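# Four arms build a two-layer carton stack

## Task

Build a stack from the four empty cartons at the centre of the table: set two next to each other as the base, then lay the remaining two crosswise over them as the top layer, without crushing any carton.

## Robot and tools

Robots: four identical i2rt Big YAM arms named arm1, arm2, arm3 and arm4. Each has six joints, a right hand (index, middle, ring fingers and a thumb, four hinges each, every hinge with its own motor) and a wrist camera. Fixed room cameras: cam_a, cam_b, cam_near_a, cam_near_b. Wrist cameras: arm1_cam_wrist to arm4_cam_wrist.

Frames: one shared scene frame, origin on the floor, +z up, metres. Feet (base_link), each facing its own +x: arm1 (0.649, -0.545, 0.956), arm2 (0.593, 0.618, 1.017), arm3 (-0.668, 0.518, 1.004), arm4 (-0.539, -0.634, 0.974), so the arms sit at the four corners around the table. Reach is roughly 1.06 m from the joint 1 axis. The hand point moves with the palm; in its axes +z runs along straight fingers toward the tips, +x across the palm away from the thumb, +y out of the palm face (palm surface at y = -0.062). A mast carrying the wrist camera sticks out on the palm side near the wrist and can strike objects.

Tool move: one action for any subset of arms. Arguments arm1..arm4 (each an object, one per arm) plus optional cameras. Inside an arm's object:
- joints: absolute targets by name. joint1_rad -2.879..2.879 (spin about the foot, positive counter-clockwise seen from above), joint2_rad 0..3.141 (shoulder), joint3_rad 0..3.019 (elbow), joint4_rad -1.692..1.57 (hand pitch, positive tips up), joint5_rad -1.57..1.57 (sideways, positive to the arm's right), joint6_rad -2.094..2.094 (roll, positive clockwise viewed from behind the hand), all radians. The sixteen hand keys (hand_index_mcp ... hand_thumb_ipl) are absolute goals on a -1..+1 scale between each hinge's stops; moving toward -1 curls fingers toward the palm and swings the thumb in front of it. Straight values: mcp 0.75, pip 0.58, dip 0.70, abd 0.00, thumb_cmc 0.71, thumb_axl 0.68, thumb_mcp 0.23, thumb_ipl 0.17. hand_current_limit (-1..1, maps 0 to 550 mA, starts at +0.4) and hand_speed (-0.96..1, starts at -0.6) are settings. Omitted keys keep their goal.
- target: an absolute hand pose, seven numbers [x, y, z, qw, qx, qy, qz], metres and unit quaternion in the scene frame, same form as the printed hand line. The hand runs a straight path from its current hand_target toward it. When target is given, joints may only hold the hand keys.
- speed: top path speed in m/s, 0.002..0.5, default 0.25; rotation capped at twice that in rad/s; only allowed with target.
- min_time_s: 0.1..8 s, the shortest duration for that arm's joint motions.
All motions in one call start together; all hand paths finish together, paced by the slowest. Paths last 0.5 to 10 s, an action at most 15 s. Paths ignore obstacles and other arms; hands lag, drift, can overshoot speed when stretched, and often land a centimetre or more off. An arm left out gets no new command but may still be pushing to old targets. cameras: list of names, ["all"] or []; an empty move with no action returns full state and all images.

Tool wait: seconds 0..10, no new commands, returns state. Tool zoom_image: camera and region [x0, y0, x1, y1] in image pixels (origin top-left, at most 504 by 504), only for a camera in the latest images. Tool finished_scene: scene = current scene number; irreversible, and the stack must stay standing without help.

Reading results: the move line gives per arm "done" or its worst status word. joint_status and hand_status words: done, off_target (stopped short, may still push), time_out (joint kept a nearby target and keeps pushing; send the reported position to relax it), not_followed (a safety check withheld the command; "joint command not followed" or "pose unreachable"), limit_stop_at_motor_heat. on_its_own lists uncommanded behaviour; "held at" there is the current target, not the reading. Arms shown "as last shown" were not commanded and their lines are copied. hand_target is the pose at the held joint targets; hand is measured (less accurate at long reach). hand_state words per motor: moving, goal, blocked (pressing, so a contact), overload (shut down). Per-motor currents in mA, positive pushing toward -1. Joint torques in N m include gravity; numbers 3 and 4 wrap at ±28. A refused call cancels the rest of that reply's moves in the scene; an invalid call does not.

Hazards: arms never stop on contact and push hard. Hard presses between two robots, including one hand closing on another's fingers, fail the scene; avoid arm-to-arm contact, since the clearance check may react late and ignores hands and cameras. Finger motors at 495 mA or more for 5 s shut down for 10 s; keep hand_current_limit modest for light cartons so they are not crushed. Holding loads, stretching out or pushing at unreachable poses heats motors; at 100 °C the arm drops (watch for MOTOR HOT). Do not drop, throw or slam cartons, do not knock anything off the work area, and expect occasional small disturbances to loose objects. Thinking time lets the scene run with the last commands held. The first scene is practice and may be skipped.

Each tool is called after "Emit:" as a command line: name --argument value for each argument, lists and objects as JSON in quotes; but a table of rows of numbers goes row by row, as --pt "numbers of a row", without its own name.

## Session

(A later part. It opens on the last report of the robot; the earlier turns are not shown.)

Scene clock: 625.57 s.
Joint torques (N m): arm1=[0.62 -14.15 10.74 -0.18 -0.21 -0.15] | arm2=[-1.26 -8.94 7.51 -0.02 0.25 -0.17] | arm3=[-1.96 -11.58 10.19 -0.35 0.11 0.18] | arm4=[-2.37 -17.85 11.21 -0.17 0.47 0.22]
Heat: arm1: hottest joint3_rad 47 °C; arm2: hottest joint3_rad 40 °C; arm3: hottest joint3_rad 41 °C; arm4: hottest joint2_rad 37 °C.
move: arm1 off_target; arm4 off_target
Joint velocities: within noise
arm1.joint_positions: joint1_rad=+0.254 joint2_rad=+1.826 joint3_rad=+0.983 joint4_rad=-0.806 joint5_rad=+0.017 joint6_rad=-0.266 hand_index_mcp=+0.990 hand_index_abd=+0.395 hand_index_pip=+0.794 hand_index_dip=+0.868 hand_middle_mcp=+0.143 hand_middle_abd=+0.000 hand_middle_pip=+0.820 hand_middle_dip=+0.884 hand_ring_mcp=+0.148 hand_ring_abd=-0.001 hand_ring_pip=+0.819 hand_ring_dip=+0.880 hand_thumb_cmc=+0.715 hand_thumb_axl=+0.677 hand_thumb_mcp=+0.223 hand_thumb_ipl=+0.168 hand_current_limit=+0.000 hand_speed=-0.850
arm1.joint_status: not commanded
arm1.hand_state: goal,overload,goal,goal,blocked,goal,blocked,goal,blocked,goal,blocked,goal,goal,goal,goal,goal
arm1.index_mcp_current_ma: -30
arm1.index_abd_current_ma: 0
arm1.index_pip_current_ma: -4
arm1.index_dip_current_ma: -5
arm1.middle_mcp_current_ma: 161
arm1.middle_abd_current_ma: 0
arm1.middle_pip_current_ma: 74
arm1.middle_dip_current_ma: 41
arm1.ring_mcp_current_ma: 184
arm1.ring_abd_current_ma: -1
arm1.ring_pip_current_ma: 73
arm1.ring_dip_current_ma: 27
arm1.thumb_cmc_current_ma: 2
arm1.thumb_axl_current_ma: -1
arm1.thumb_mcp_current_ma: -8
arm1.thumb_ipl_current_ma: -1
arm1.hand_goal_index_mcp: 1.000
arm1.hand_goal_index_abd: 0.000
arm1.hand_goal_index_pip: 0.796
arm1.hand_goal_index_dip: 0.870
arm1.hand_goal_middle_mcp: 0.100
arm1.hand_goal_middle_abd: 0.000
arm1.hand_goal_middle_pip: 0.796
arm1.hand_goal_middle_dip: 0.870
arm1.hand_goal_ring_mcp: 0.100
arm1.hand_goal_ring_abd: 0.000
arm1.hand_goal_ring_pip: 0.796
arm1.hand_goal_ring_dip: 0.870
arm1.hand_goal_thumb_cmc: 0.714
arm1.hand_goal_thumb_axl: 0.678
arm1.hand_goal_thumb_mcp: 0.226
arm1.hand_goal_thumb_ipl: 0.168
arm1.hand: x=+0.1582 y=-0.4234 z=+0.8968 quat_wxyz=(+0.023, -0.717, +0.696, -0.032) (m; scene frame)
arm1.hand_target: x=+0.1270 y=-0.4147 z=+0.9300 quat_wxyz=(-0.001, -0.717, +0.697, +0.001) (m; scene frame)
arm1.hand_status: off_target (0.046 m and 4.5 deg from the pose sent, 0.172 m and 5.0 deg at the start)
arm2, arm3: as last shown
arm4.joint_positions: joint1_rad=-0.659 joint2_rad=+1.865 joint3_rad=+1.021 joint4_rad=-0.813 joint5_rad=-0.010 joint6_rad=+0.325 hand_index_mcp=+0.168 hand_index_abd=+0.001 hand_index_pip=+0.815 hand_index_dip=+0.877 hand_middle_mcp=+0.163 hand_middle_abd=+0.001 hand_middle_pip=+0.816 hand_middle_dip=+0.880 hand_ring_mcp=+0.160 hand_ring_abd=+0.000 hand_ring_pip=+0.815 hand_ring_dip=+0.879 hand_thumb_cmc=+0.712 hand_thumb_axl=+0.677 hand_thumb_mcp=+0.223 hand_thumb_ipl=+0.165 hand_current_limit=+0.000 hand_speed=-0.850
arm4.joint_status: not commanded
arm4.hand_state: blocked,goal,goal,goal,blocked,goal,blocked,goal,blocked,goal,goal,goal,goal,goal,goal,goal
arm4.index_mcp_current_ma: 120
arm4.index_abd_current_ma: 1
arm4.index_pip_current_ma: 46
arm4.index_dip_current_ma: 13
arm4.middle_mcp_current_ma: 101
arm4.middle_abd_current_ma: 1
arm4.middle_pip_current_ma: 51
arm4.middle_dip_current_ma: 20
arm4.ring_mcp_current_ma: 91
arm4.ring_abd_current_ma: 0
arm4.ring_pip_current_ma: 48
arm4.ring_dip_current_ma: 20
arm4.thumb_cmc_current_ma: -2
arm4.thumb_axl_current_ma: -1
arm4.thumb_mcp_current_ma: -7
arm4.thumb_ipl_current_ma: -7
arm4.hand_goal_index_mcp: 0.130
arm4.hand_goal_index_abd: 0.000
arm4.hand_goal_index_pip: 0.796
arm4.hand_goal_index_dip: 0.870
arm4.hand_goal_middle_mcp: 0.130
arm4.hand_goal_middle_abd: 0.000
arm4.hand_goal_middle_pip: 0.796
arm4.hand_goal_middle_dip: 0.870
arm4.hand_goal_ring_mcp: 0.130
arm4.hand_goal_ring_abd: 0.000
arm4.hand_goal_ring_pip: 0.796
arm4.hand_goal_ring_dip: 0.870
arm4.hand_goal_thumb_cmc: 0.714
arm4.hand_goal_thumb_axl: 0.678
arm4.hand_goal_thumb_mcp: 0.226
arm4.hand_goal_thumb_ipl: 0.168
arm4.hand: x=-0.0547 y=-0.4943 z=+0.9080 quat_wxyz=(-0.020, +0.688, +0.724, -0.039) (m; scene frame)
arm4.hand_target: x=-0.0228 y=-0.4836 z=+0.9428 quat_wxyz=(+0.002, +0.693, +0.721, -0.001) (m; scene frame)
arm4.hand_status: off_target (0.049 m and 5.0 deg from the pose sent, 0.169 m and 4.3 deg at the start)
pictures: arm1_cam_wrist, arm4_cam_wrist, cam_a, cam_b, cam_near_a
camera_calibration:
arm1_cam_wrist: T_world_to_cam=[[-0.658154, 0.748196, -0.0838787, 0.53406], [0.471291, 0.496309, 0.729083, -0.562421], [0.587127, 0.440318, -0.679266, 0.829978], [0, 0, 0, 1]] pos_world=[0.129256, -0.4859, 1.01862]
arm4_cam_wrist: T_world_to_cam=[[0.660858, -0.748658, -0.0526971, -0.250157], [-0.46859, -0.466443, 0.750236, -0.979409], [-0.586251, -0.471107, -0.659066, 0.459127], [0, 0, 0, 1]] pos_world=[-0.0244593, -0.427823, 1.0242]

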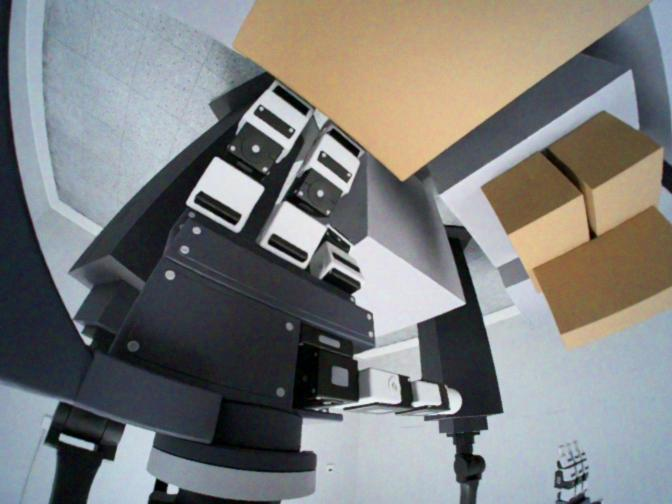

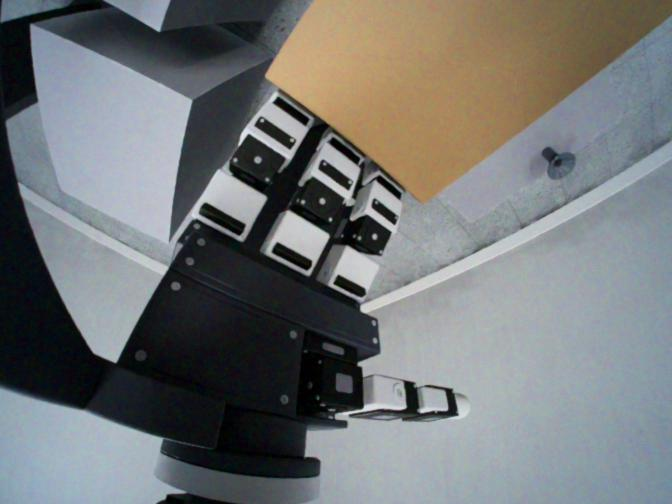

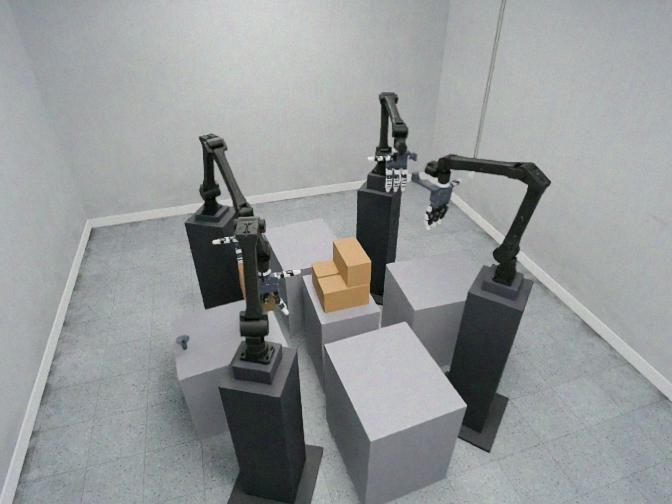

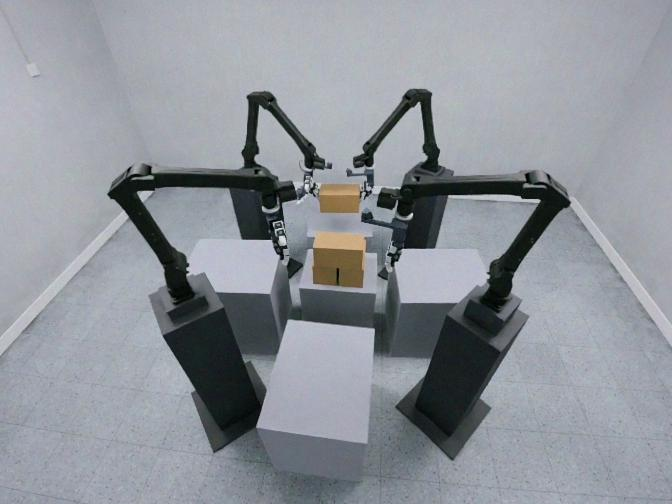

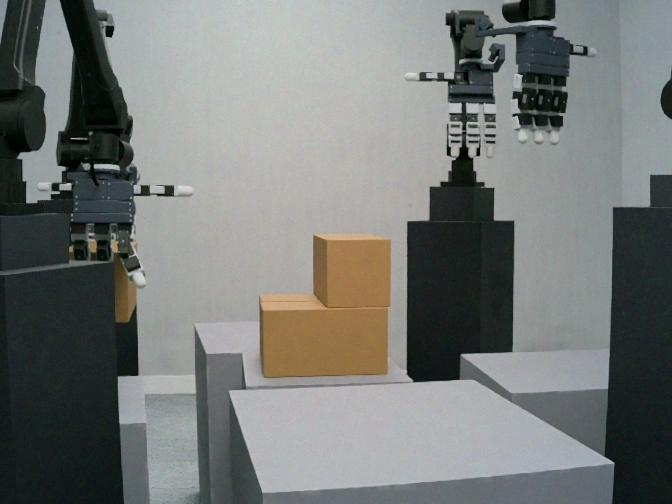

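Emit:
move --arm1 '{"target": [0.110, -0.245, 1.010, 0, 0.7102, -0.7040, 0], "speed": 0.08, "joints": {"hand_middle_mcp": 0.07, "hand_ring_mcp": 0.07}}' --arm4 '{"target": [-0.040, -0.312, 1.014, 0, 0.7040, 0.7102, 0], "speed": 0.08, "joints": {"hand_index_mcp": 0.1, "hand_middle_mcp": 0.1, "hand_ring_mcp": 0.1}}' --cameras '["arm1_cam_wrist", "cam_b", "cam_near_a"]'

Scene clock: 637.03 s.
Joint torques (N m): arm1=[1.67 -14.56 14.64 0.4 -0.53 -0.13] | arm2=[-1.49 -8.88 7.49 -0.02 0.25 -0.16] | arm3=[-2.02 -11.58 10.21 -0.34 0.11 0.18] | arm4=[-3.6 -16.5 15.38 0.21 0.92 0.29]
Heat: arm1: hottest joint3_rad 50 °C; arm2: hottest joint3_rad 40 °C; arm3: hottest joint3_rad 41 °C; arm4: hottest joint2_rad 37 °C.
move: arm1 off_target; arm4 off_target
Joint velocities: within noise
arm1.joint_positions: joint1_rad=-0.059 joint2_rad=+1.836 joint3_rad=+1.288 joint4_rad=-1.108 joint5_rad=+0.021 joint6_rad=-0.553 hand_index_mcp=+0.990 hand_index_abd=+0.395 hand_index_pip=+0.794 hand_index_dip=+0.868 hand_middle_mcp=+0.112 hand_middle_abd=+0.000 hand_middle_pip=+0.820 hand_middle_dip=+0.884 hand_ring_mcp=+0.120 hand_ring_abd=-0.001 hand_ring_pip=+0.828 hand_ring_dip=+0.884 hand_thumb_cmc=+0.715 hand_thumb_axl=+0.677 hand_thumb_mcp=+0.223 hand_thumb_ipl=+0.168 hand_current_limit=+0.000 hand_speed=-0.850
arm1.joint_status: hand_middle_mcp off_target (ended at +0.112, target +0.070); hand_ring_mcp off_target (ended at +0.120, target +0.070)
arm1.hand_state: goal,overload,goal,goal,blocked,goal,blocked,goal,blocked,goal,blocked,goal,goal,goal,goal,goal
arm1.index_mcp_current_ma: -30
arm1.index_abd_current_ma: 0
arm1.index_pip_current_ma: -4
arm1.index_dip_current_ma: -5
arm1.middle_mcp_current_ma: 156
arm1.middle_abd_current_ma: 0
arm1.middle_pip_current_ma: 74
arm1.middle_dip_current_ma: 40
arm1.ring_mcp_current_ma: 190
arm1.ring_abd_current_ma: -1
arm1.ring_pip_current_ma: 107
arm1.ring_dip_current_ma: 42
arm1.thumb_cmc_current_ma: 2
arm1.thumb_axl_current_ma: -1
arm1.thumb_mcp_current_ma: -8
arm1.thumb_ipl_current_ma: -1
arm1.hand_goal_index_mcp: 1.000
arm1.hand_goal_index_abd: 0.000
arm1.hand_goal_index_pip: 0.796
arm1.hand_goal_index_dip: 0.870
arm1.hand_goal_middle_mcp: 0.070
arm1.hand_goal_middle_abd: 0.000
arm1.hand_goal_middle_pip: 0.796
arm1.hand_goal_middle_dip: 0.870
arm1.hand_goal_ring_mcp: 0.070
arm1.hand_goal_ring_abd: 0.000
arm1.hand_goal_ring_pip: 0.796
arm1.hand_goal_ring_dip: 0.870
arm1.hand_goal_thumb_cmc: 0.714
arm1.hand_goal_thumb_axl: 0.678
arm1.hand_goal_thumb_mcp: 0.226
arm1.hand_goal_thumb_ipl: 0.168
arm1.hand: x=+0.1476 y=-0.2616 z=+0.9787 quat_wxyz=(+0.015, -0.707, +0.706, -0.042) (m; scene frame)
arm1.hand_target: x=+0.1128 y=-0.2480 z=+1.0093 quat_wxyz=(-0.002, -0.711, +0.704, -0.002) (m; scene frame)
arm1.hand_status: off_target (0.052 m and 5.1 deg from the pose sent, 0.217 m and 4.6 deg at the start)
arm2, arm3: as last shown
arm4.joint_positions: joint1_rad=-0.329 joint2_rad=+1.868 joint3_rad=+1.292 joint4_rad=-1.081 joint5_rad=-0.017 joint6_rad=+0.667 hand_index_mcp=+0.137 hand_index_abd=+0.001 hand_index_pip=+0.816 hand_index_dip=+0.877 hand_middle_mcp=+0.133 hand_middle_abd=+0.001 hand_middle_pip=+0.817 hand_middle_dip=+0.880 hand_ring_mcp=+0.132 hand_ring_abd=+0.000 hand_ring_pip=+0.818 hand_ring_dip=+0.879 hand_thumb_cmc=+0.712 hand_thumb_axl=+0.677 hand_thumb_mcp=+0.223 hand_thumb_ipl=+0.165 hand_current_limit=+0.000 hand_speed=-0.850
arm4.joint_status: hand_index_mcp off_target (ended at +0.137, target +0.100); hand_middle_mcp off_target (ended at +0.133, target +0.100); hand_ring_mcp off_target (ended at +0.132, target +0.100)
arm4.hand_state: blocked,goal,blocked,goal,blocked,goal,blocked,goal,blocked,goal,blocked,goal,goal,goal,goal,goal
arm4.index_mcp_current_ma: 115
arm4.index_abd_current_ma: 1
arm4.index_pip_current_ma: 50
arm4.index_dip_current_ma: 15
arm4.middle_mcp_current_ma: 102
arm4.middle_abd_current_ma: 1
arm4.middle_pip_current_ma: 53
arm4.middle_dip_current_ma: 20
arm4.ring_mcp_current_ma: 98
arm4.ring_abd_current_ma: 0
arm4.ring_pip_current_ma: 56
arm4.ring_dip_current_ma: 20
arm4.thumb_cmc_current_ma: -2
arm4.thumb_axl_current_ma: -1
arm4.thumb_mcp_current_ma: -7
arm4.thumb_ipl_current_ma: -7
arm4.hand_goal_index_mcp: 0.100
arm4.hand_goal_index_abd: 0.000
arm4.hand_goal_index_pip: 0.796
arm4.hand_goal_index_dip: 0.870
arm4.hand_goal_middle_mcp: 0.100
arm4.hand_goal_middle_abd: 0.000
arm4.hand_goal_middle_pip: 0.796
arm4.hand_goal_middle_dip: 0.870
arm4.hand_goal_ring_mcp: 0.100
arm4.hand_goal_ring_abd: 0.000
arm4.hand_goal_ring_pip: 0.796
arm4.hand_goal_ring_dip: 0.870
arm4.hand_goal_thumb_cmc: 0.714
arm4.hand_goal_thumb_axl: 0.678
arm4.hand_goal_thumb_mcp: 0.226
arm4.hand_goal_thumb_ipl: 0.168
arm4.hand: x=-0.0773 y=-0.3295 z=+0.9850 quat_wxyz=(-0.010, +0.693, +0.720, -0.043) (m; scene frame)
arm4.hand_target: x=-0.0416 y=-0.3149 z=+1.0151 quat_wxyz=(+0.003, +0.704, +0.710, -0.001) (m; scene frame)
arm4.hand_status: off_target (0.050 m and 5.4 deg from the pose sent, 0.211 m and 5.5 deg at the start)
pictures: arm1_cam_wrist, cam_b, cam_near_a
camera_calibration:
arm1_cam_wrist: T_world_to_cam=[[-0.637532, 0.76327, -0.104744, 0.434187], [0.48131, 0.50075, 0.719437, -0.688481], [0.601576, 0.40825, -0.686614, 0.817237], [0, 0, 0, 1]] pos_world=[0.116551, -0.320282, 1.10192]

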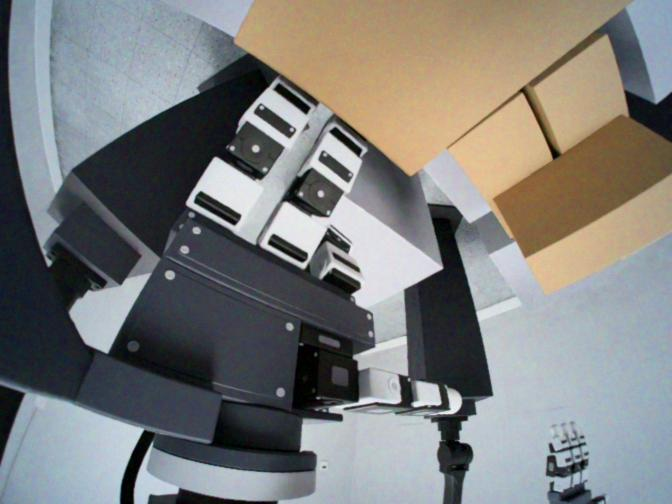

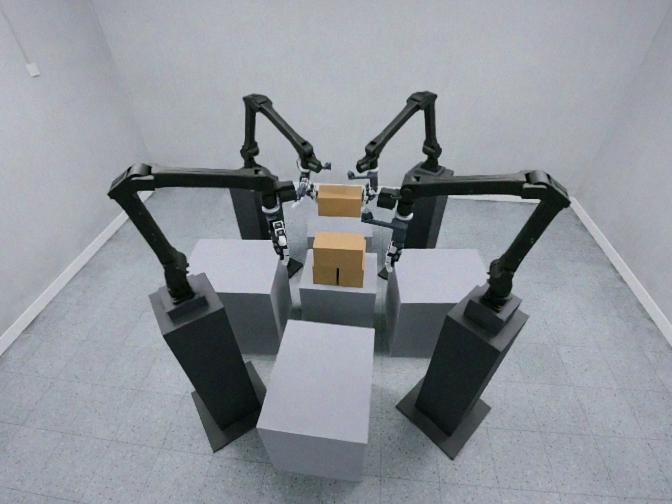

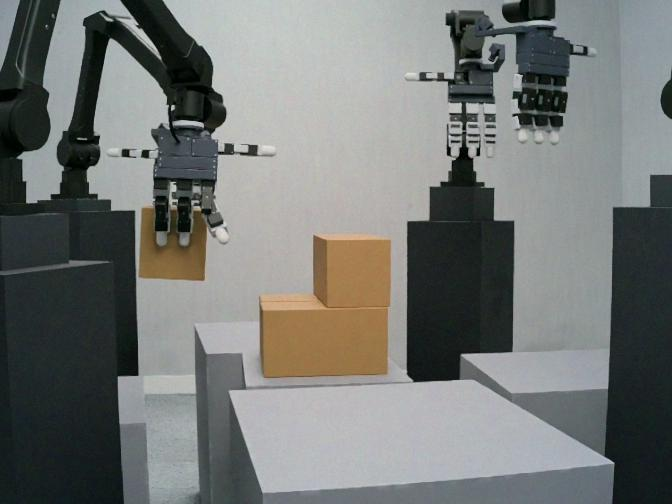

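Emit:
move --arm1 '{"target": [0.080, -0.030, 0.986, 0, 0.7071, -0.7071, 0], "speed": 0.08, "joints": {"hand_middle_mcp": 0.05, "hand_ring_mcp": 0.05}}' --arm4 '{"target": [-0.070, -0.097, 0.990, 0, 0.7163, 0.6978, 0], "speed": 0.08, "joints": {"hand_index_mcp": 0.08, "hand_middle_mcp": 0.08, "hand_ring_mcp": 0.08}}' --cameras '["arm1_cam_wrist", "arm4_cam_wrist", "cam_b", "cam_near_a", "cam_near_b", "cam_a"]'

Emit:
zoom_image --camera "cam_near_a" --region '[220, 170, 440, 400]'

Emit:
zoom_image --camera "cam_b" --region '[270, 160, 400, 300]'

Scene clock: 656.93 s.
Joint torques (N m): arm1=[3.19 -20.72 15.56 0.38 -0.9 -0.11] | arm2=[-1.32 -8.82 7.49 -0.03 0.25 -0.17] | arm3=[-2.02 -11.52 10.19 -0.34 0.11 0.18] | arm4=[-5.19 -22.65 15.87 -0.02 1.42 0.32]
Heat: arm1: hottest joint3_rad 54 °C; arm2: hottest joint3_rad 40 °C; arm3: hottest joint3_rad 41 °C; arm4: hottest joint3_rad 42 °C.
move: arm1 off_target; arm4 off_target
Joint velocities: within noise
arm1.joint_positions: joint1_rad=-0.321 joint2_rad=+2.261 joint3_rad=+1.922 joint4_rad=-1.316 joint5_rad=+0.028 joint6_rad=-0.793 hand_index_mcp=+0.990 hand_index_abd=+0.395 hand_index_pip=+0.794 hand_index_dip=+0.868 hand_middle_mcp=+0.112 hand_middle_abd=+0.000 hand_middle_pip=+0.825 hand_middle_dip=+0.888 hand_ring_mcp=+0.120 hand_ring_abd=-0.001 hand_ring_pip=+0.838 hand_ring_dip=+0.889 hand_thumb_cmc=+0.715 hand_thumb_axl=+0.677 hand_thumb_mcp=+0.223 hand_thumb_ipl=+0.168 hand_current_limit=+0.000 hand_speed=-0.850
arm1.joint_status: hand_middle_mcp off_target (ended at +0.112, target +0.050); hand_ring_mcp off_target (ended at +0.120, target +0.050)
arm1.hand_state: goal,overload,goal,goal,blocked,goal,blocked,goal,blocked,goal,blocked,goal,goal,goal,goal,goal
arm1.index_mcp_current_ma: -30
arm1.index_abd_current_ma: 0
arm1.index_pip_current_ma: -4
arm1.index_dip_current_ma: -5
arm1.middle_mcp_current_ma: 247
arm1.middle_abd_current_ma: 0
arm1.middle_pip_current_ma: 96
arm1.middle_dip_current_ma: 54
arm1.ring_mcp_current_ma: 275
arm1.ring_abd_current_ma: -1
arm1.ring_pip_current_ma: 145
arm1.ring_dip_current_ma: 58
arm1.thumb_cmc_current_ma: 2
arm1.thumb_axl_current_ma: -1
arm1.thumb_mcp_current_ma: -8
arm1.thumb_ipl_current_ma: -1
arm1.hand_goal_index_mcp: 1.000
arm1.hand_goal_index_abd: 0.000
arm1.hand_goal_index_pip: 0.796
arm1.hand_goal_index_dip: 0.870
arm1.hand_goal_middle_mcp: 0.050
arm1.hand_goal_middle_abd: 0.000
arm1.hand_goal_middle_pip: 0.796
arm1.hand_goal_middle_dip: 0.870
arm1.hand_goal_ring_mcp: 0.050
arm1.hand_goal_ring_abd: 0.000
arm1.hand_goal_ring_pip: 0.796
arm1.hand_goal_ring_dip: 0.870
arm1.hand_goal_thumb_cmc: 0.714
arm1.hand_goal_thumb_axl: 0.678
arm1.hand_goal_thumb_mcp: 0.226
arm1.hand_goal_thumb_ipl: 0.168
arm1.hand: x=+0.1192 y=-0.0418 z=+0.9494 quat_wxyz=(+0.009, -0.700, +0.713, -0.046) (m; scene frame)
arm1.hand_target: x=+0.0832 y=-0.0327 z=+0.9856 quat_wxyz=(-0.003, -0.707, +0.707, +0.000) (m; scene frame)
arm1.hand_status: off_target (0.055 m and 5.4 deg from the pose sent, 0.241 m and 5.1 deg at the start)
arm2, arm3: as last shown
arm4.joint_positions: joint1_rad=-0.033 joint2_rad=+2.247 joint3_rad=+1.860 joint4_rad=-1.261 joint5_rad=-0.030 joint6_rad=+0.977 hand_index_mcp=+0.135 hand_index_abd=+0.001 hand_index_pip=+0.821 hand_index_dip=+0.879 hand_middle_mcp=+0.133 hand_middle_abd=+0.001 hand_middle_pip=+0.822 hand_middle_dip=+0.882 hand_ring_mcp=+0.132 hand_ring_abd=+0.000 hand_ring_pip=+0.825 hand_ring_dip=+0.883 hand_thumb_cmc=+0.712 hand_thumb_axl=+0.677 hand_thumb_mcp=+0.223 hand_thumb_ipl=+0.165 hand_current_limit=+0.000 hand_speed=-0.850
arm4.joint_status: hand_index_mcp off_target (ended at +0.135, target +0.080); hand_middle_mcp off_target (ended at +0.133, target +0.080); hand_ring_mcp off_target (ended at +0.132, target +0.080)
arm4.hand_state: blocked,goal,blocked,goal,blocked,goal,blocked,goal,blocked,goal,blocked,goal,goal,goal,goal,goal
arm4.index_mcp_current_ma: 191
arm4.index_abd_current_ma: 1
arm4.index_pip_current_ma: 65
arm4.index_dip_current_ma: 20
arm4.middle_mcp_current_ma: 183
arm4.middle_abd_current_ma: 1
arm4.middle_pip_current_ma: 70
arm4.middle_dip_current_ma: 27
arm4.ring_mcp_current_ma: 179
arm4.ring_abd_current_ma: 0
arm4.ring_pip_current_ma: 78
arm4.ring_dip_current_ma: 29
arm4.thumb_cmc_current_ma: -2
arm4.thumb_axl_current_ma: -1
arm4.thumb_mcp_current_ma: -7
arm4.thumb_ipl_current_ma: -7
arm4.hand_goal_index_mcp: 0.080
arm4.hand_goal_index_abd: 0.000
arm4.hand_goal_index_pip: 0.796
arm4.hand_goal_index_dip: 0.870
arm4.hand_goal_middle_mcp: 0.080
arm4.hand_goal_middle_abd: 0.000
arm4.hand_goal_middle_pip: 0.796
arm4.hand_goal_middle_dip: 0.870
arm4.hand_goal_ring_mcp: 0.080
arm4.hand_goal_ring_abd: 0.000
arm4.hand_goal_ring_pip: 0.796
arm4.hand_goal_ring_dip: 0.870
arm4.hand_goal_thumb_cmc: 0.714
arm4.hand_goal_thumb_axl: 0.678
arm4.hand_goal_thumb_mcp: 0.226
arm4.hand_goal_thumb_ipl: 0.168
arm4.hand: x=-0.1097 y=-0.1079 z=+0.9591 quat_wxyz=(-0.004, +0.698, +0.715, -0.042) (m; scene frame)
arm4.hand_target: x=-0.0719 y=-0.1006 z=+0.9895 quat_wxyz=(+0.003, +0.716, +0.698, +0.000) (m; scene frame)
arm4.hand_status: off_target (0.051 m and 5.6 deg from the pose sent, 0.233 m and 6.3 deg at the start)
pictures: arm1_cam_wrist, arm4_cam_wrist, cam_a, cam_b, cam_near_a, cam_near_b
camera_calibration:
arm1_cam_wrist: T_world_to_cam=[[-0.621189, 0.775462, -0.113065, 0.251625], [0.494588, 0.49986, 0.711001, -0.757336], [0.607871, 0.385746, -0.694041, 0.729788], [0, 0, 0, 1]] pos_world=[0.0872592, -0.0980765, 1.07342]
arm4_cam_wrist: T_world_to_cam=[[0.642338, -0.766179, -0.0192869, 0.0422094], [-0.493875, -0.433029, 0.754038, -0.866191], [-0.58608, -0.474822, -0.656548, 0.639742], [0, 0, 0, 1]] pos_world=[-0.0799633, -0.0389827, 1.07398]

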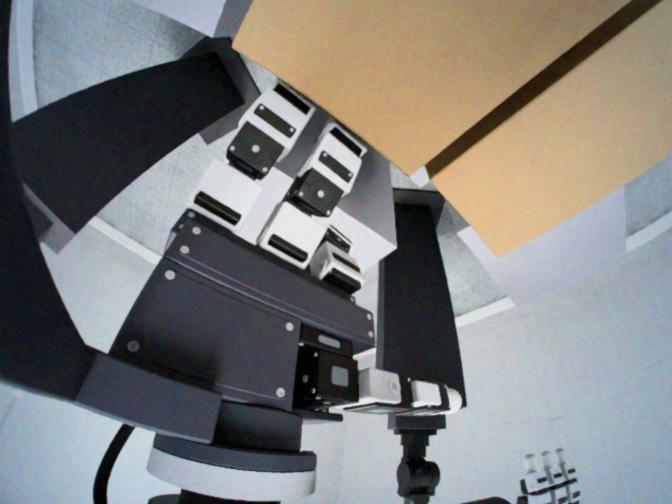

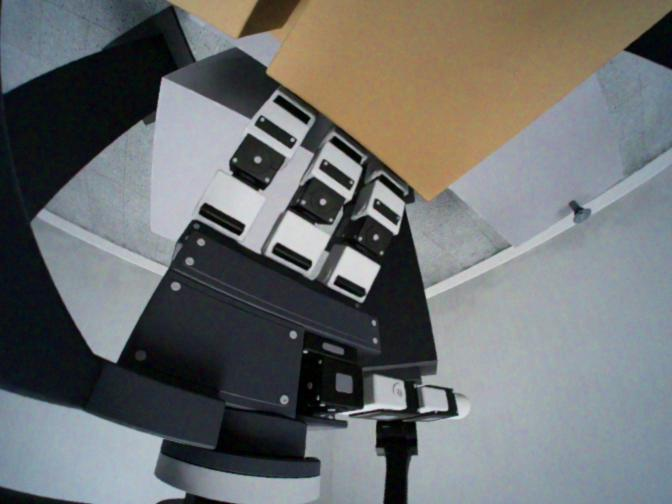

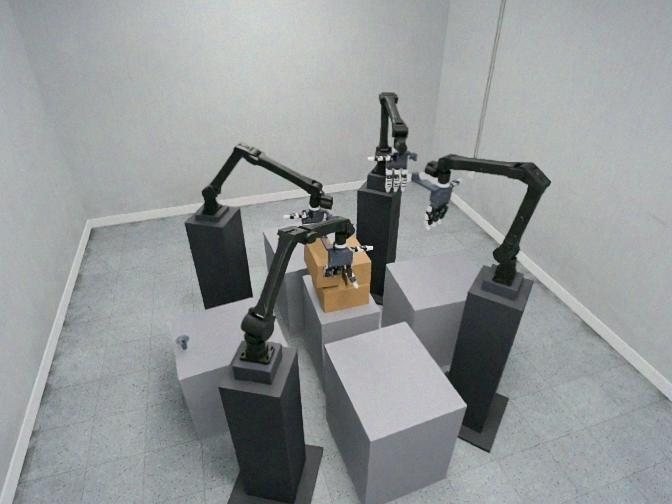

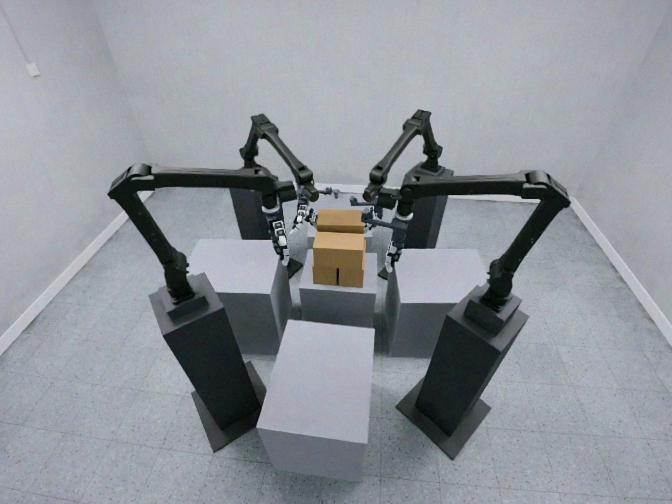

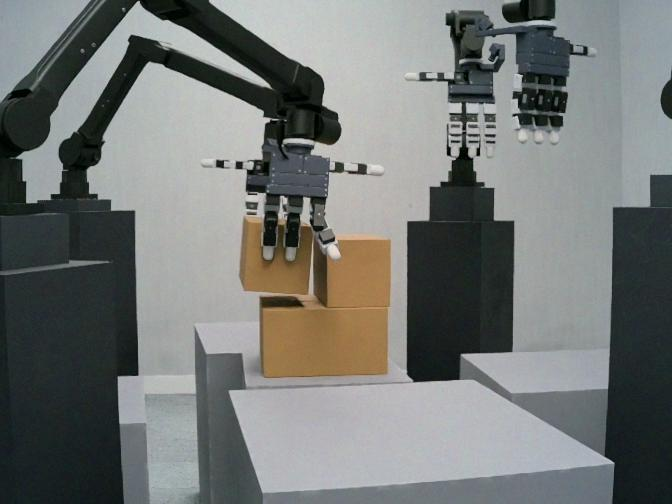

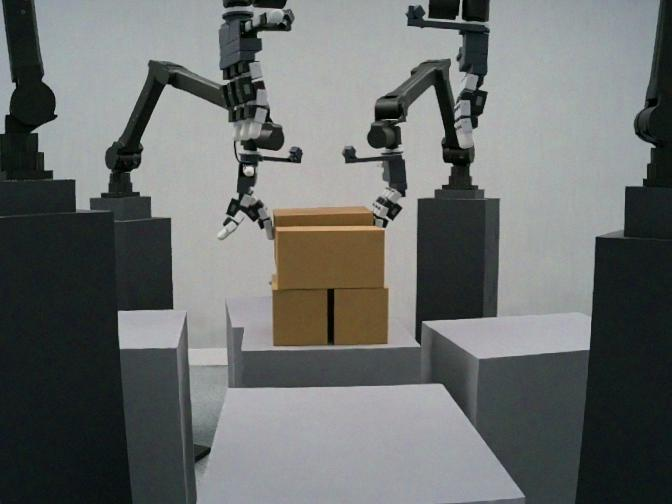

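Scaled by 2.191 from the camera's 672x504 image, which has a finer 960x720 frame.

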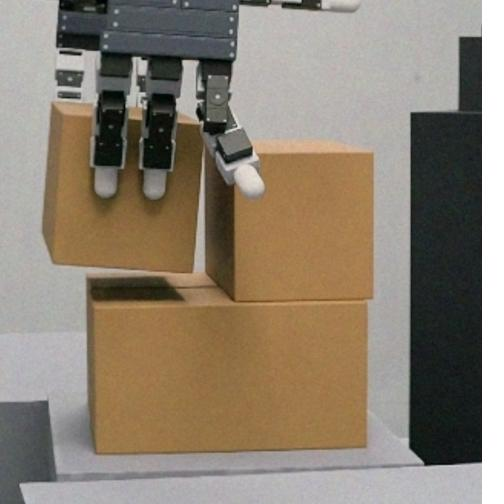

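Scaled by 3.600 from the camera's 672x504 image, which has a finer 960x720 frame.

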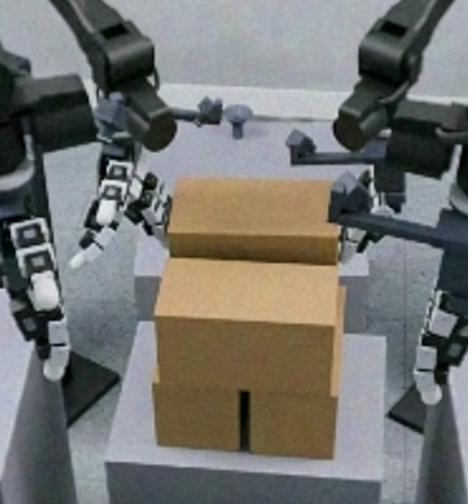

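Emit:
move --arm1 '{"target": [0.078, -0.008, 0.977, -0.0216, 0.7068, -0.7068, -0.0216], "speed": 0.06}' --arm4 '{"target": [-0.072, -0.075, 0.980, -0.0219, 0.716, 0.6975, 0.0213], "speed": 0.06}' --cameras '["cam_near_a", "cam_near_b"]'

Emit:
zoom_image --camera "cam_near_a" --region '[220, 170, 440, 400]'

Scene clock: 670.57 s.
Joint torques (N m): arm1=[2.43 -20.31 15.02 1.61 -0.67 -0.11] | arm2=[-1.32 -8.94 7.51 -0.02 0.25 -0.17] | arm3=[-2.02 -11.58 10.19 -0.34 0.11 0.18] | arm4=[-4.25 -22.77 15.66 1.24 1.08 0.32]
Heat: arm1: hottest joint3_rad 56 °C; arm2: hottest joint3_rad 40 °C; arm3: hottest joint3_rad 41 °C; arm4: hottest joint3_rad 45 °C.
move: arm1 off_target; arm4 off_target
Joint velocities: within noise
arm1.joint_positions: joint1_rad=-0.321 joint2_rad=+2.286 joint3_rad=+1.952 joint4_rad=-1.306 joint5_rad=+0.071 joint6_rad=-0.801 hand_index_mcp=+0.990 hand_index_abd=+0.395 hand_index_pip=+0.794 hand_index_dip=+0.868 hand_middle_mcp=+0.112 hand_middle_abd=+0.000 hand_middle_pip=+0.825 hand_middle_dip=+0.888 hand_ring_mcp=+0.120 hand_ring_abd=-0.001 hand_ring_pip=+0.838 hand_ring_dip=+0.889 hand_thumb_cmc=+0.715 hand_thumb_axl=+0.677 hand_thumb_mcp=+0.223 hand_thumb_ipl=+0.168 hand_current_limit=+0.000 hand_speed=-0.850
arm1.joint_status: not commanded
arm1.hand_state: goal,overload,goal,goal,blocked,goal,blocked,goal,blocked,goal,blocked,goal,goal,goal,goal,goal
arm1.index_mcp_current_ma: -30
arm1.index_abd_current_ma: 0
arm1.index_pip_current_ma: -4
arm1.index_dip_current_ma: -5
arm1.middle_mcp_current_ma: 247
arm1.middle_abd_current_ma: 0
arm1.middle_pip_current_ma: 96
arm1.middle_dip_current_ma: 54
arm1.ring_mcp_current_ma: 275
arm1.ring_abd_current_ma: -1
arm1.ring_pip_current_ma: 145
arm1.ring_dip_current_ma: 58
arm1.thumb_cmc_current_ma: 2
arm1.thumb_axl_current_ma: -1
arm1.thumb_mcp_current_ma: -8
arm1.thumb_ipl_current_ma: -1
arm1.hand_goal_index_mcp: 1.000
arm1.hand_goal_index_abd: 0.000
arm1.hand_goal_index_pip: 0.796
arm1.hand_goal_index_dip: 0.870
arm1.hand_goal_middle_mcp: 0.050
arm1.hand_goal_middle_abd: 0.000
arm1.hand_goal_middle_pip: 0.796
arm1.hand_goal_middle_dip: 0.870
arm1.hand_goal_ring_mcp: 0.050
arm1.hand_goal_ring_abd: 0.000
arm1.hand_goal_ring_pip: 0.796
arm1.hand_goal_ring_dip: 0.870
arm1.hand_goal_thumb_cmc: 0.714
arm1.hand_goal_thumb_axl: 0.678
arm1.hand_goal_thumb_mcp: 0.226
arm1.hand_goal_thumb_ipl: 0.168
arm1.hand: x=+0.1169 y=-0.0293 z=+0.9436 quat_wxyz=(+0.030, -0.703, +0.710, -0.038) (m; scene frame)
arm1.hand_target: x=+0.0810 y=-0.0111 z=+0.9784 quat_wxyz=(+0.022, -0.707, +0.706, +0.022) (m; scene frame)
arm1.hand_status: off_target (0.056 m and 6.9 deg from the pose sent, 0.060 m and 7.9 deg at the start)
arm2, arm3: as last shown
arm4.joint_positions: joint1_rad=-0.030 joint2_rad=+2.267 joint3_rad=+1.880 joint4_rad=-1.239 joint5_rad=-0.060 joint6_rad=+0.990 hand_index_mcp=+0.127 hand_index_abd=+0.001 hand_index_pip=+0.821 hand_index_dip=+0.879 hand_middle_mcp=+0.131 hand_middle_abd=+0.001 hand_middle_pip=+0.822 hand_middle_dip=+0.882 hand_ring_mcp=+0.132 hand_ring_abd=+0.000 hand_ring_pip=+0.827 hand_ring_dip=+0.884 hand_thumb_cmc=+0.712 hand_thumb_axl=+0.677 hand_thumb_mcp=+0.223 hand_thumb_ipl=+0.165 hand_current_limit=+0.000 hand_speed=-0.850
arm4.joint_status: not commanded
arm4.hand_state: blocked,goal,blocked,goal,blocked,goal,blocked,goal,blocked,goal,blocked,goal,goal,goal,goal,goal
arm4.index_mcp_current_ma: 158
arm4.index_abd_current_ma: 1
arm4.index_pip_current_ma: 65
arm4.index_dip_current_ma: 20
arm4.middle_mcp_current_ma: 175
arm4.middle_abd_current_ma: 1
arm4.middle_pip_current_ma: 70
arm4.middle_dip_current_ma: 27
arm4.ring_mcp_current_ma: 179
arm4.ring_abd_current_ma: 0
arm4.ring_pip_current_ma: 88
arm4.ring_dip_current_ma: 33
arm4.thumb_cmc_current_ma: -2
arm4.thumb_axl_current_ma: -1
arm4.thumb_mcp_current_ma: -7
arm4.thumb_ipl_current_ma: -7
arm4.hand_goal_index_mcp: 0.080
arm4.hand_goal_index_abd: 0.000
arm4.hand_goal_index_pip: 0.796
arm4.hand_goal_index_dip: 0.870
arm4.hand_goal_middle_mcp: 0.080
arm4.hand_goal_middle_abd: 0.000
arm4.hand_goal_middle_pip: 0.796
arm4.hand_goal_middle_dip: 0.870
arm4.hand_goal_ring_mcp: 0.080
arm4.hand_goal_ring_abd: 0.000
arm4.hand_goal_ring_pip: 0.796
arm4.hand_goal_ring_dip: 0.870
arm4.hand_goal_thumb_cmc: 0.714
arm4.hand_goal_thumb_axl: 0.678
arm4.hand_goal_thumb_mcp: 0.226
arm4.hand_goal_thumb_ipl: 0.168
arm4.hand: x=-0.1106 y=-0.0961 z=+0.9512 quat_wxyz=(-0.021, +0.702, +0.711, -0.035) (m; scene frame)
arm4.hand_target: x=-0.0752 y=-0.0775 z=+0.9805 quat_wxyz=(-0.021, +0.715, +0.698, +0.021) (m; scene frame)
arm4.hand_status: off_target (0.053 m and 6.8 deg from the pose sent, 0.054 m and 8.1 deg at the start)
pictures: cam_near_a, cam_near_b

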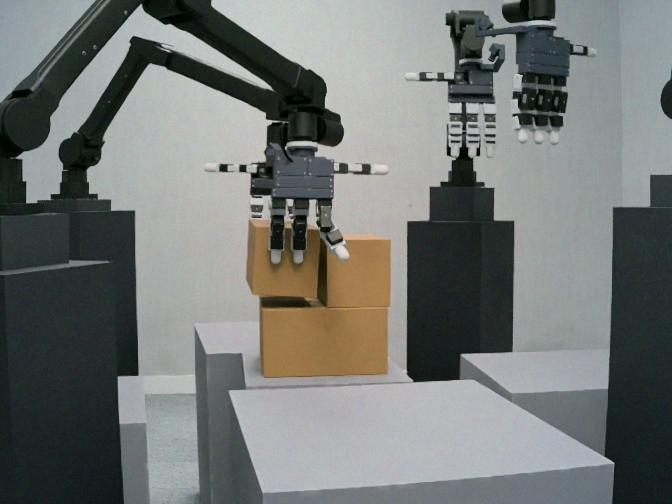

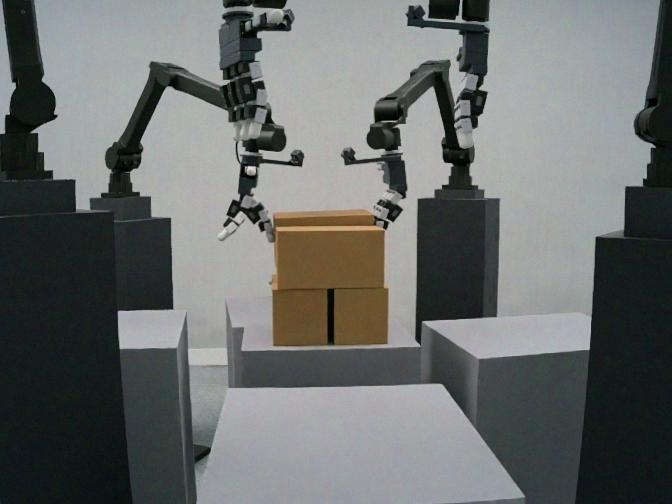

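Scaled by 2.191 from the camera's 672x504 image, which has a finer 960x720 frame.

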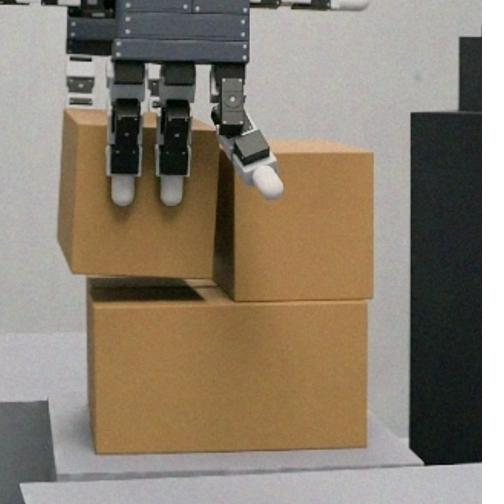

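Emit:
move --arm1 '{"target": [0.078, 0.003, 0.962, -0.0308, 0.7064, -0.7064, -0.0308], "speed": 0.06}' --arm4 '{"target": [-0.072, -0.064, 0.965, -0.0312, 0.7156, 0.6971, 0.0304], "speed": 0.06}' --cameras '["cam_near_a", "cam_near_b"]'

Emit:
zoom_image --camera "cam_near_a" --region '[220, 170, 440, 400]'

Scene clock: 678.77 s.
Joint torques (N m): arm1=[2.32 -20.48 14.87 1.63 -0.57 -0.16] | arm2=[-1.38 -8.88 7.51 -0.02 0.25 -0.17] | arm3=[-1.96 -11.58 10.21 -0.35 0.11 0.18] | arm4=[-4.31 -23.3 15.6 1.25 1.01 0.3]
Heat: arm1: hottest joint3_rad 61 °C; arm2: hottest joint3_rad 40 °C; arm3: hottest joint3_rad 41 °C; arm4: hottest joint3_rad 45 °C.
move: arm1 off_target; arm4 off_target
Joint velocities: within noise
arm1.joint_positions: joint1_rad=-0.329 joint2_rad=+2.312 joint3_rad=+1.952 joint4_rad=-1.261 joint5_rad=+0.088 joint6_rad=-0.809 hand_index_mcp=+0.990 hand_index_abd=+0.395 hand_index_pip=+0.794 hand_index_dip=+0.868 hand_middle_mcp=+0.112 hand_middle_abd=+0.000 hand_middle_pip=+0.825 hand_middle_dip=+0.888 hand_ring_mcp=+0.120 hand_ring_abd=-0.001 hand_ring_pip=+0.838 hand_ring_dip=+0.889 hand_thumb_cmc=+0.715 hand_thumb_axl=+0.677 hand_thumb_mcp=+0.223 hand_thumb_ipl=+0.168 hand_current_limit=+0.000 hand_speed=-0.850
arm1.joint_status: not commanded
arm1.hand_state: goal,overload,goal,goal,blocked,goal,blocked,goal,blocked,goal,blocked,goal,goal,goal,goal,goal
arm1.index_mcp_current_ma: -30
arm1.index_abd_current_ma: 0
arm1.index_pip_current_ma: -4
arm1.index_dip_current_ma: -5
arm1.middle_mcp_current_ma: 247
arm1.middle_abd_current_ma: 0
arm1.middle_pip_current_ma: 96
arm1.middle_dip_current_ma: 54
arm1.ring_mcp_current_ma: 275
arm1.ring_abd_current_ma: -1
arm1.ring_pip_current_ma: 145
arm1.ring_dip_current_ma: 58
arm1.thumb_cmc_current_ma: 2
arm1.thumb_axl_current_ma: -1
arm1.thumb_mcp_current_ma: -8
arm1.thumb_ipl_current_ma: -1
arm1.hand_goal_index_mcp: 1.000
arm1.hand_goal_index_abd: 0.000
arm1.hand_goal_index_pip: 0.796
arm1.hand_goal_index_dip: 0.870
arm1.hand_goal_middle_mcp: 0.050
arm1.hand_goal_middle_abd: 0.000
arm1.hand_goal_middle_pip: 0.796
arm1.hand_goal_middle_dip: 0.870
arm1.hand_goal_ring_mcp: 0.050
arm1.hand_goal_ring_abd: 0.000
arm1.hand_goal_ring_pip: 0.796
arm1.hand_goal_ring_dip: 0.870
arm1.hand_goal_thumb_cmc: 0.714
arm1.hand_goal_thumb_axl: 0.678
arm1.hand_goal_thumb_mcp: 0.226
arm1.hand_goal_thumb_ipl: 0.168
arm1.hand: x=+0.1178 y=-0.0186 z=+0.9268 quat_wxyz=(+0.039, -0.703, +0.710, -0.029) (m; scene frame)
arm1.hand_target: x=+0.0818 y=+0.0003 z=+0.9637 quat_wxyz=(+0.031, -0.707, +0.706, +0.031) (m; scene frame)
arm1.hand_status: off_target (0.057 m and 7.0 deg from the pose sent, 0.054 m and 7.9 deg at the start)
arm2, arm3: as last shown
arm4.joint_positions: joint1_rad=-0.027 joint2_rad=+2.293 joint3_rad=+1.886 joint4_rad=-1.196 joint5_rad=-0.074 joint6_rad=+0.997 hand_index_mcp=+0.126 hand_index_abd=+0.001 hand_index_pip=+0.821 hand_index_dip=+0.879 hand_middle_mcp=+0.131 hand_middle_abd=+0.001 hand_middle_pip=+0.822 hand_middle_dip=+0.882 hand_ring_mcp=+0.132 hand_ring_abd=+0.000 hand_ring_pip=+0.829 hand_ring_dip=+0.885 hand_thumb_cmc=+0.712 hand_thumb_axl=+0.677 hand_thumb_mcp=+0.223 hand_thumb_ipl=+0.165 hand_current_limit=+0.000 hand_speed=-0.850
arm4.joint_status: not commanded
arm4.hand_state: blocked,goal,blocked,goal,blocked,goal,blocked,goal,blocked,goal,blocked,goal,goal,goal,goal,goal
arm4.index_mcp_current_ma: 151
arm4.index_abd_current_ma: 1
arm4.index_pip_current_ma: 65
arm4.index_dip_current_ma: 20
arm4.middle_mcp_current_ma: 174
arm4.middle_abd_current_ma: 1
arm4.middle_pip_current_ma: 70
arm4.middle_dip_current_ma: 27
arm4.ring_mcp_current_ma: 179
arm4.ring_abd_current_ma: 0
arm4.ring_pip_current_ma: 92
arm4.ring_dip_current_ma: 35
arm4.thumb_cmc_current_ma: -2
arm4.thumb_axl_current_ma: -1
arm4.thumb_mcp_current_ma: -7
arm4.thumb_ipl_current_ma: -7
arm4.hand_goal_index_mcp: 0.080
arm4.hand_goal_index_abd: 0.000
arm4.hand_goal_index_pip: 0.796
arm4.hand_goal_index_dip: 0.870
arm4.hand_goal_middle_mcp: 0.080
arm4.hand_goal_middle_abd: 0.000
arm4.hand_goal_middle_pip: 0.796
arm4.hand_goal_middle_dip: 0.870
arm4.hand_goal_ring_mcp: 0.080
arm4.hand_goal_ring_abd: 0.000
arm4.hand_goal_ring_pip: 0.796
arm4.hand_goal_ring_dip: 0.870
arm4.hand_goal_thumb_cmc: 0.714
arm4.hand_goal_thumb_axl: 0.678
arm4.hand_goal_thumb_mcp: 0.226
arm4.hand_goal_thumb_ipl: 0.168
arm4.hand: x=-0.1096 y=-0.0865 z=+0.9357 quat_wxyz=(-0.030, +0.703, +0.710, -0.025) (m; scene frame)
arm4.hand_target: x=-0.0737 y=-0.0675 z=+0.9666 quat_wxyz=(-0.032, +0.716, +0.697, +0.031) (m; scene frame)
arm4.hand_status: off_target (0.053 m and 6.7 deg from the pose sent, 0.052 m and 7.9 deg at the start)
pictures: cam_near_a, cam_near_b

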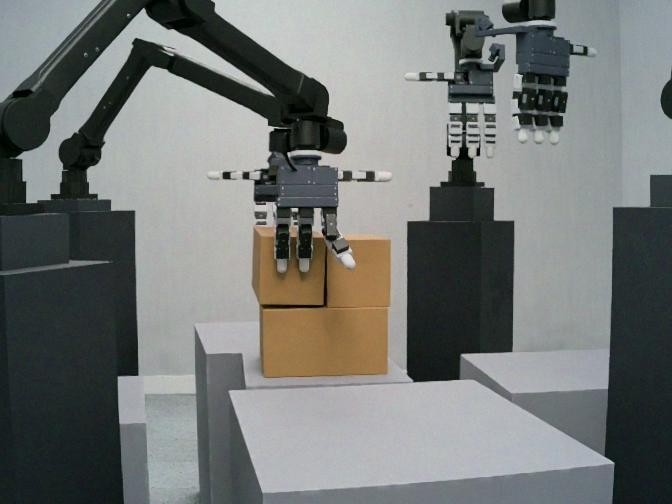

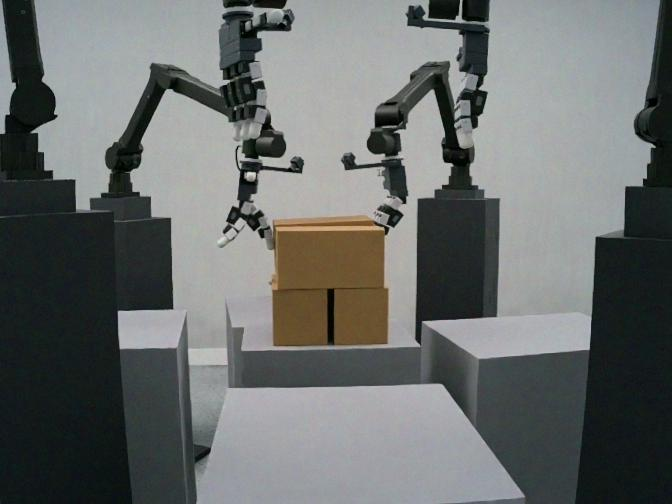

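Scaled by 2.191 from the camera's 672x504 image, which has a finer 960x720 frame.

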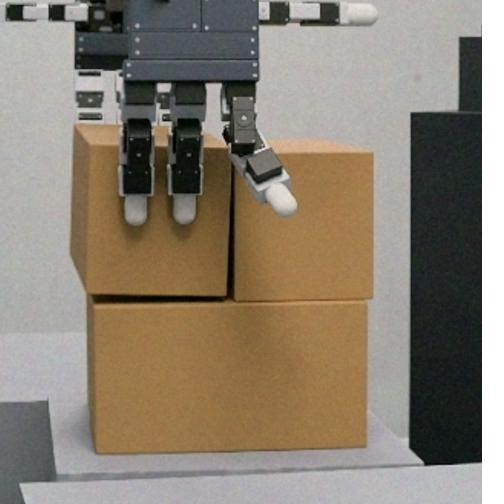

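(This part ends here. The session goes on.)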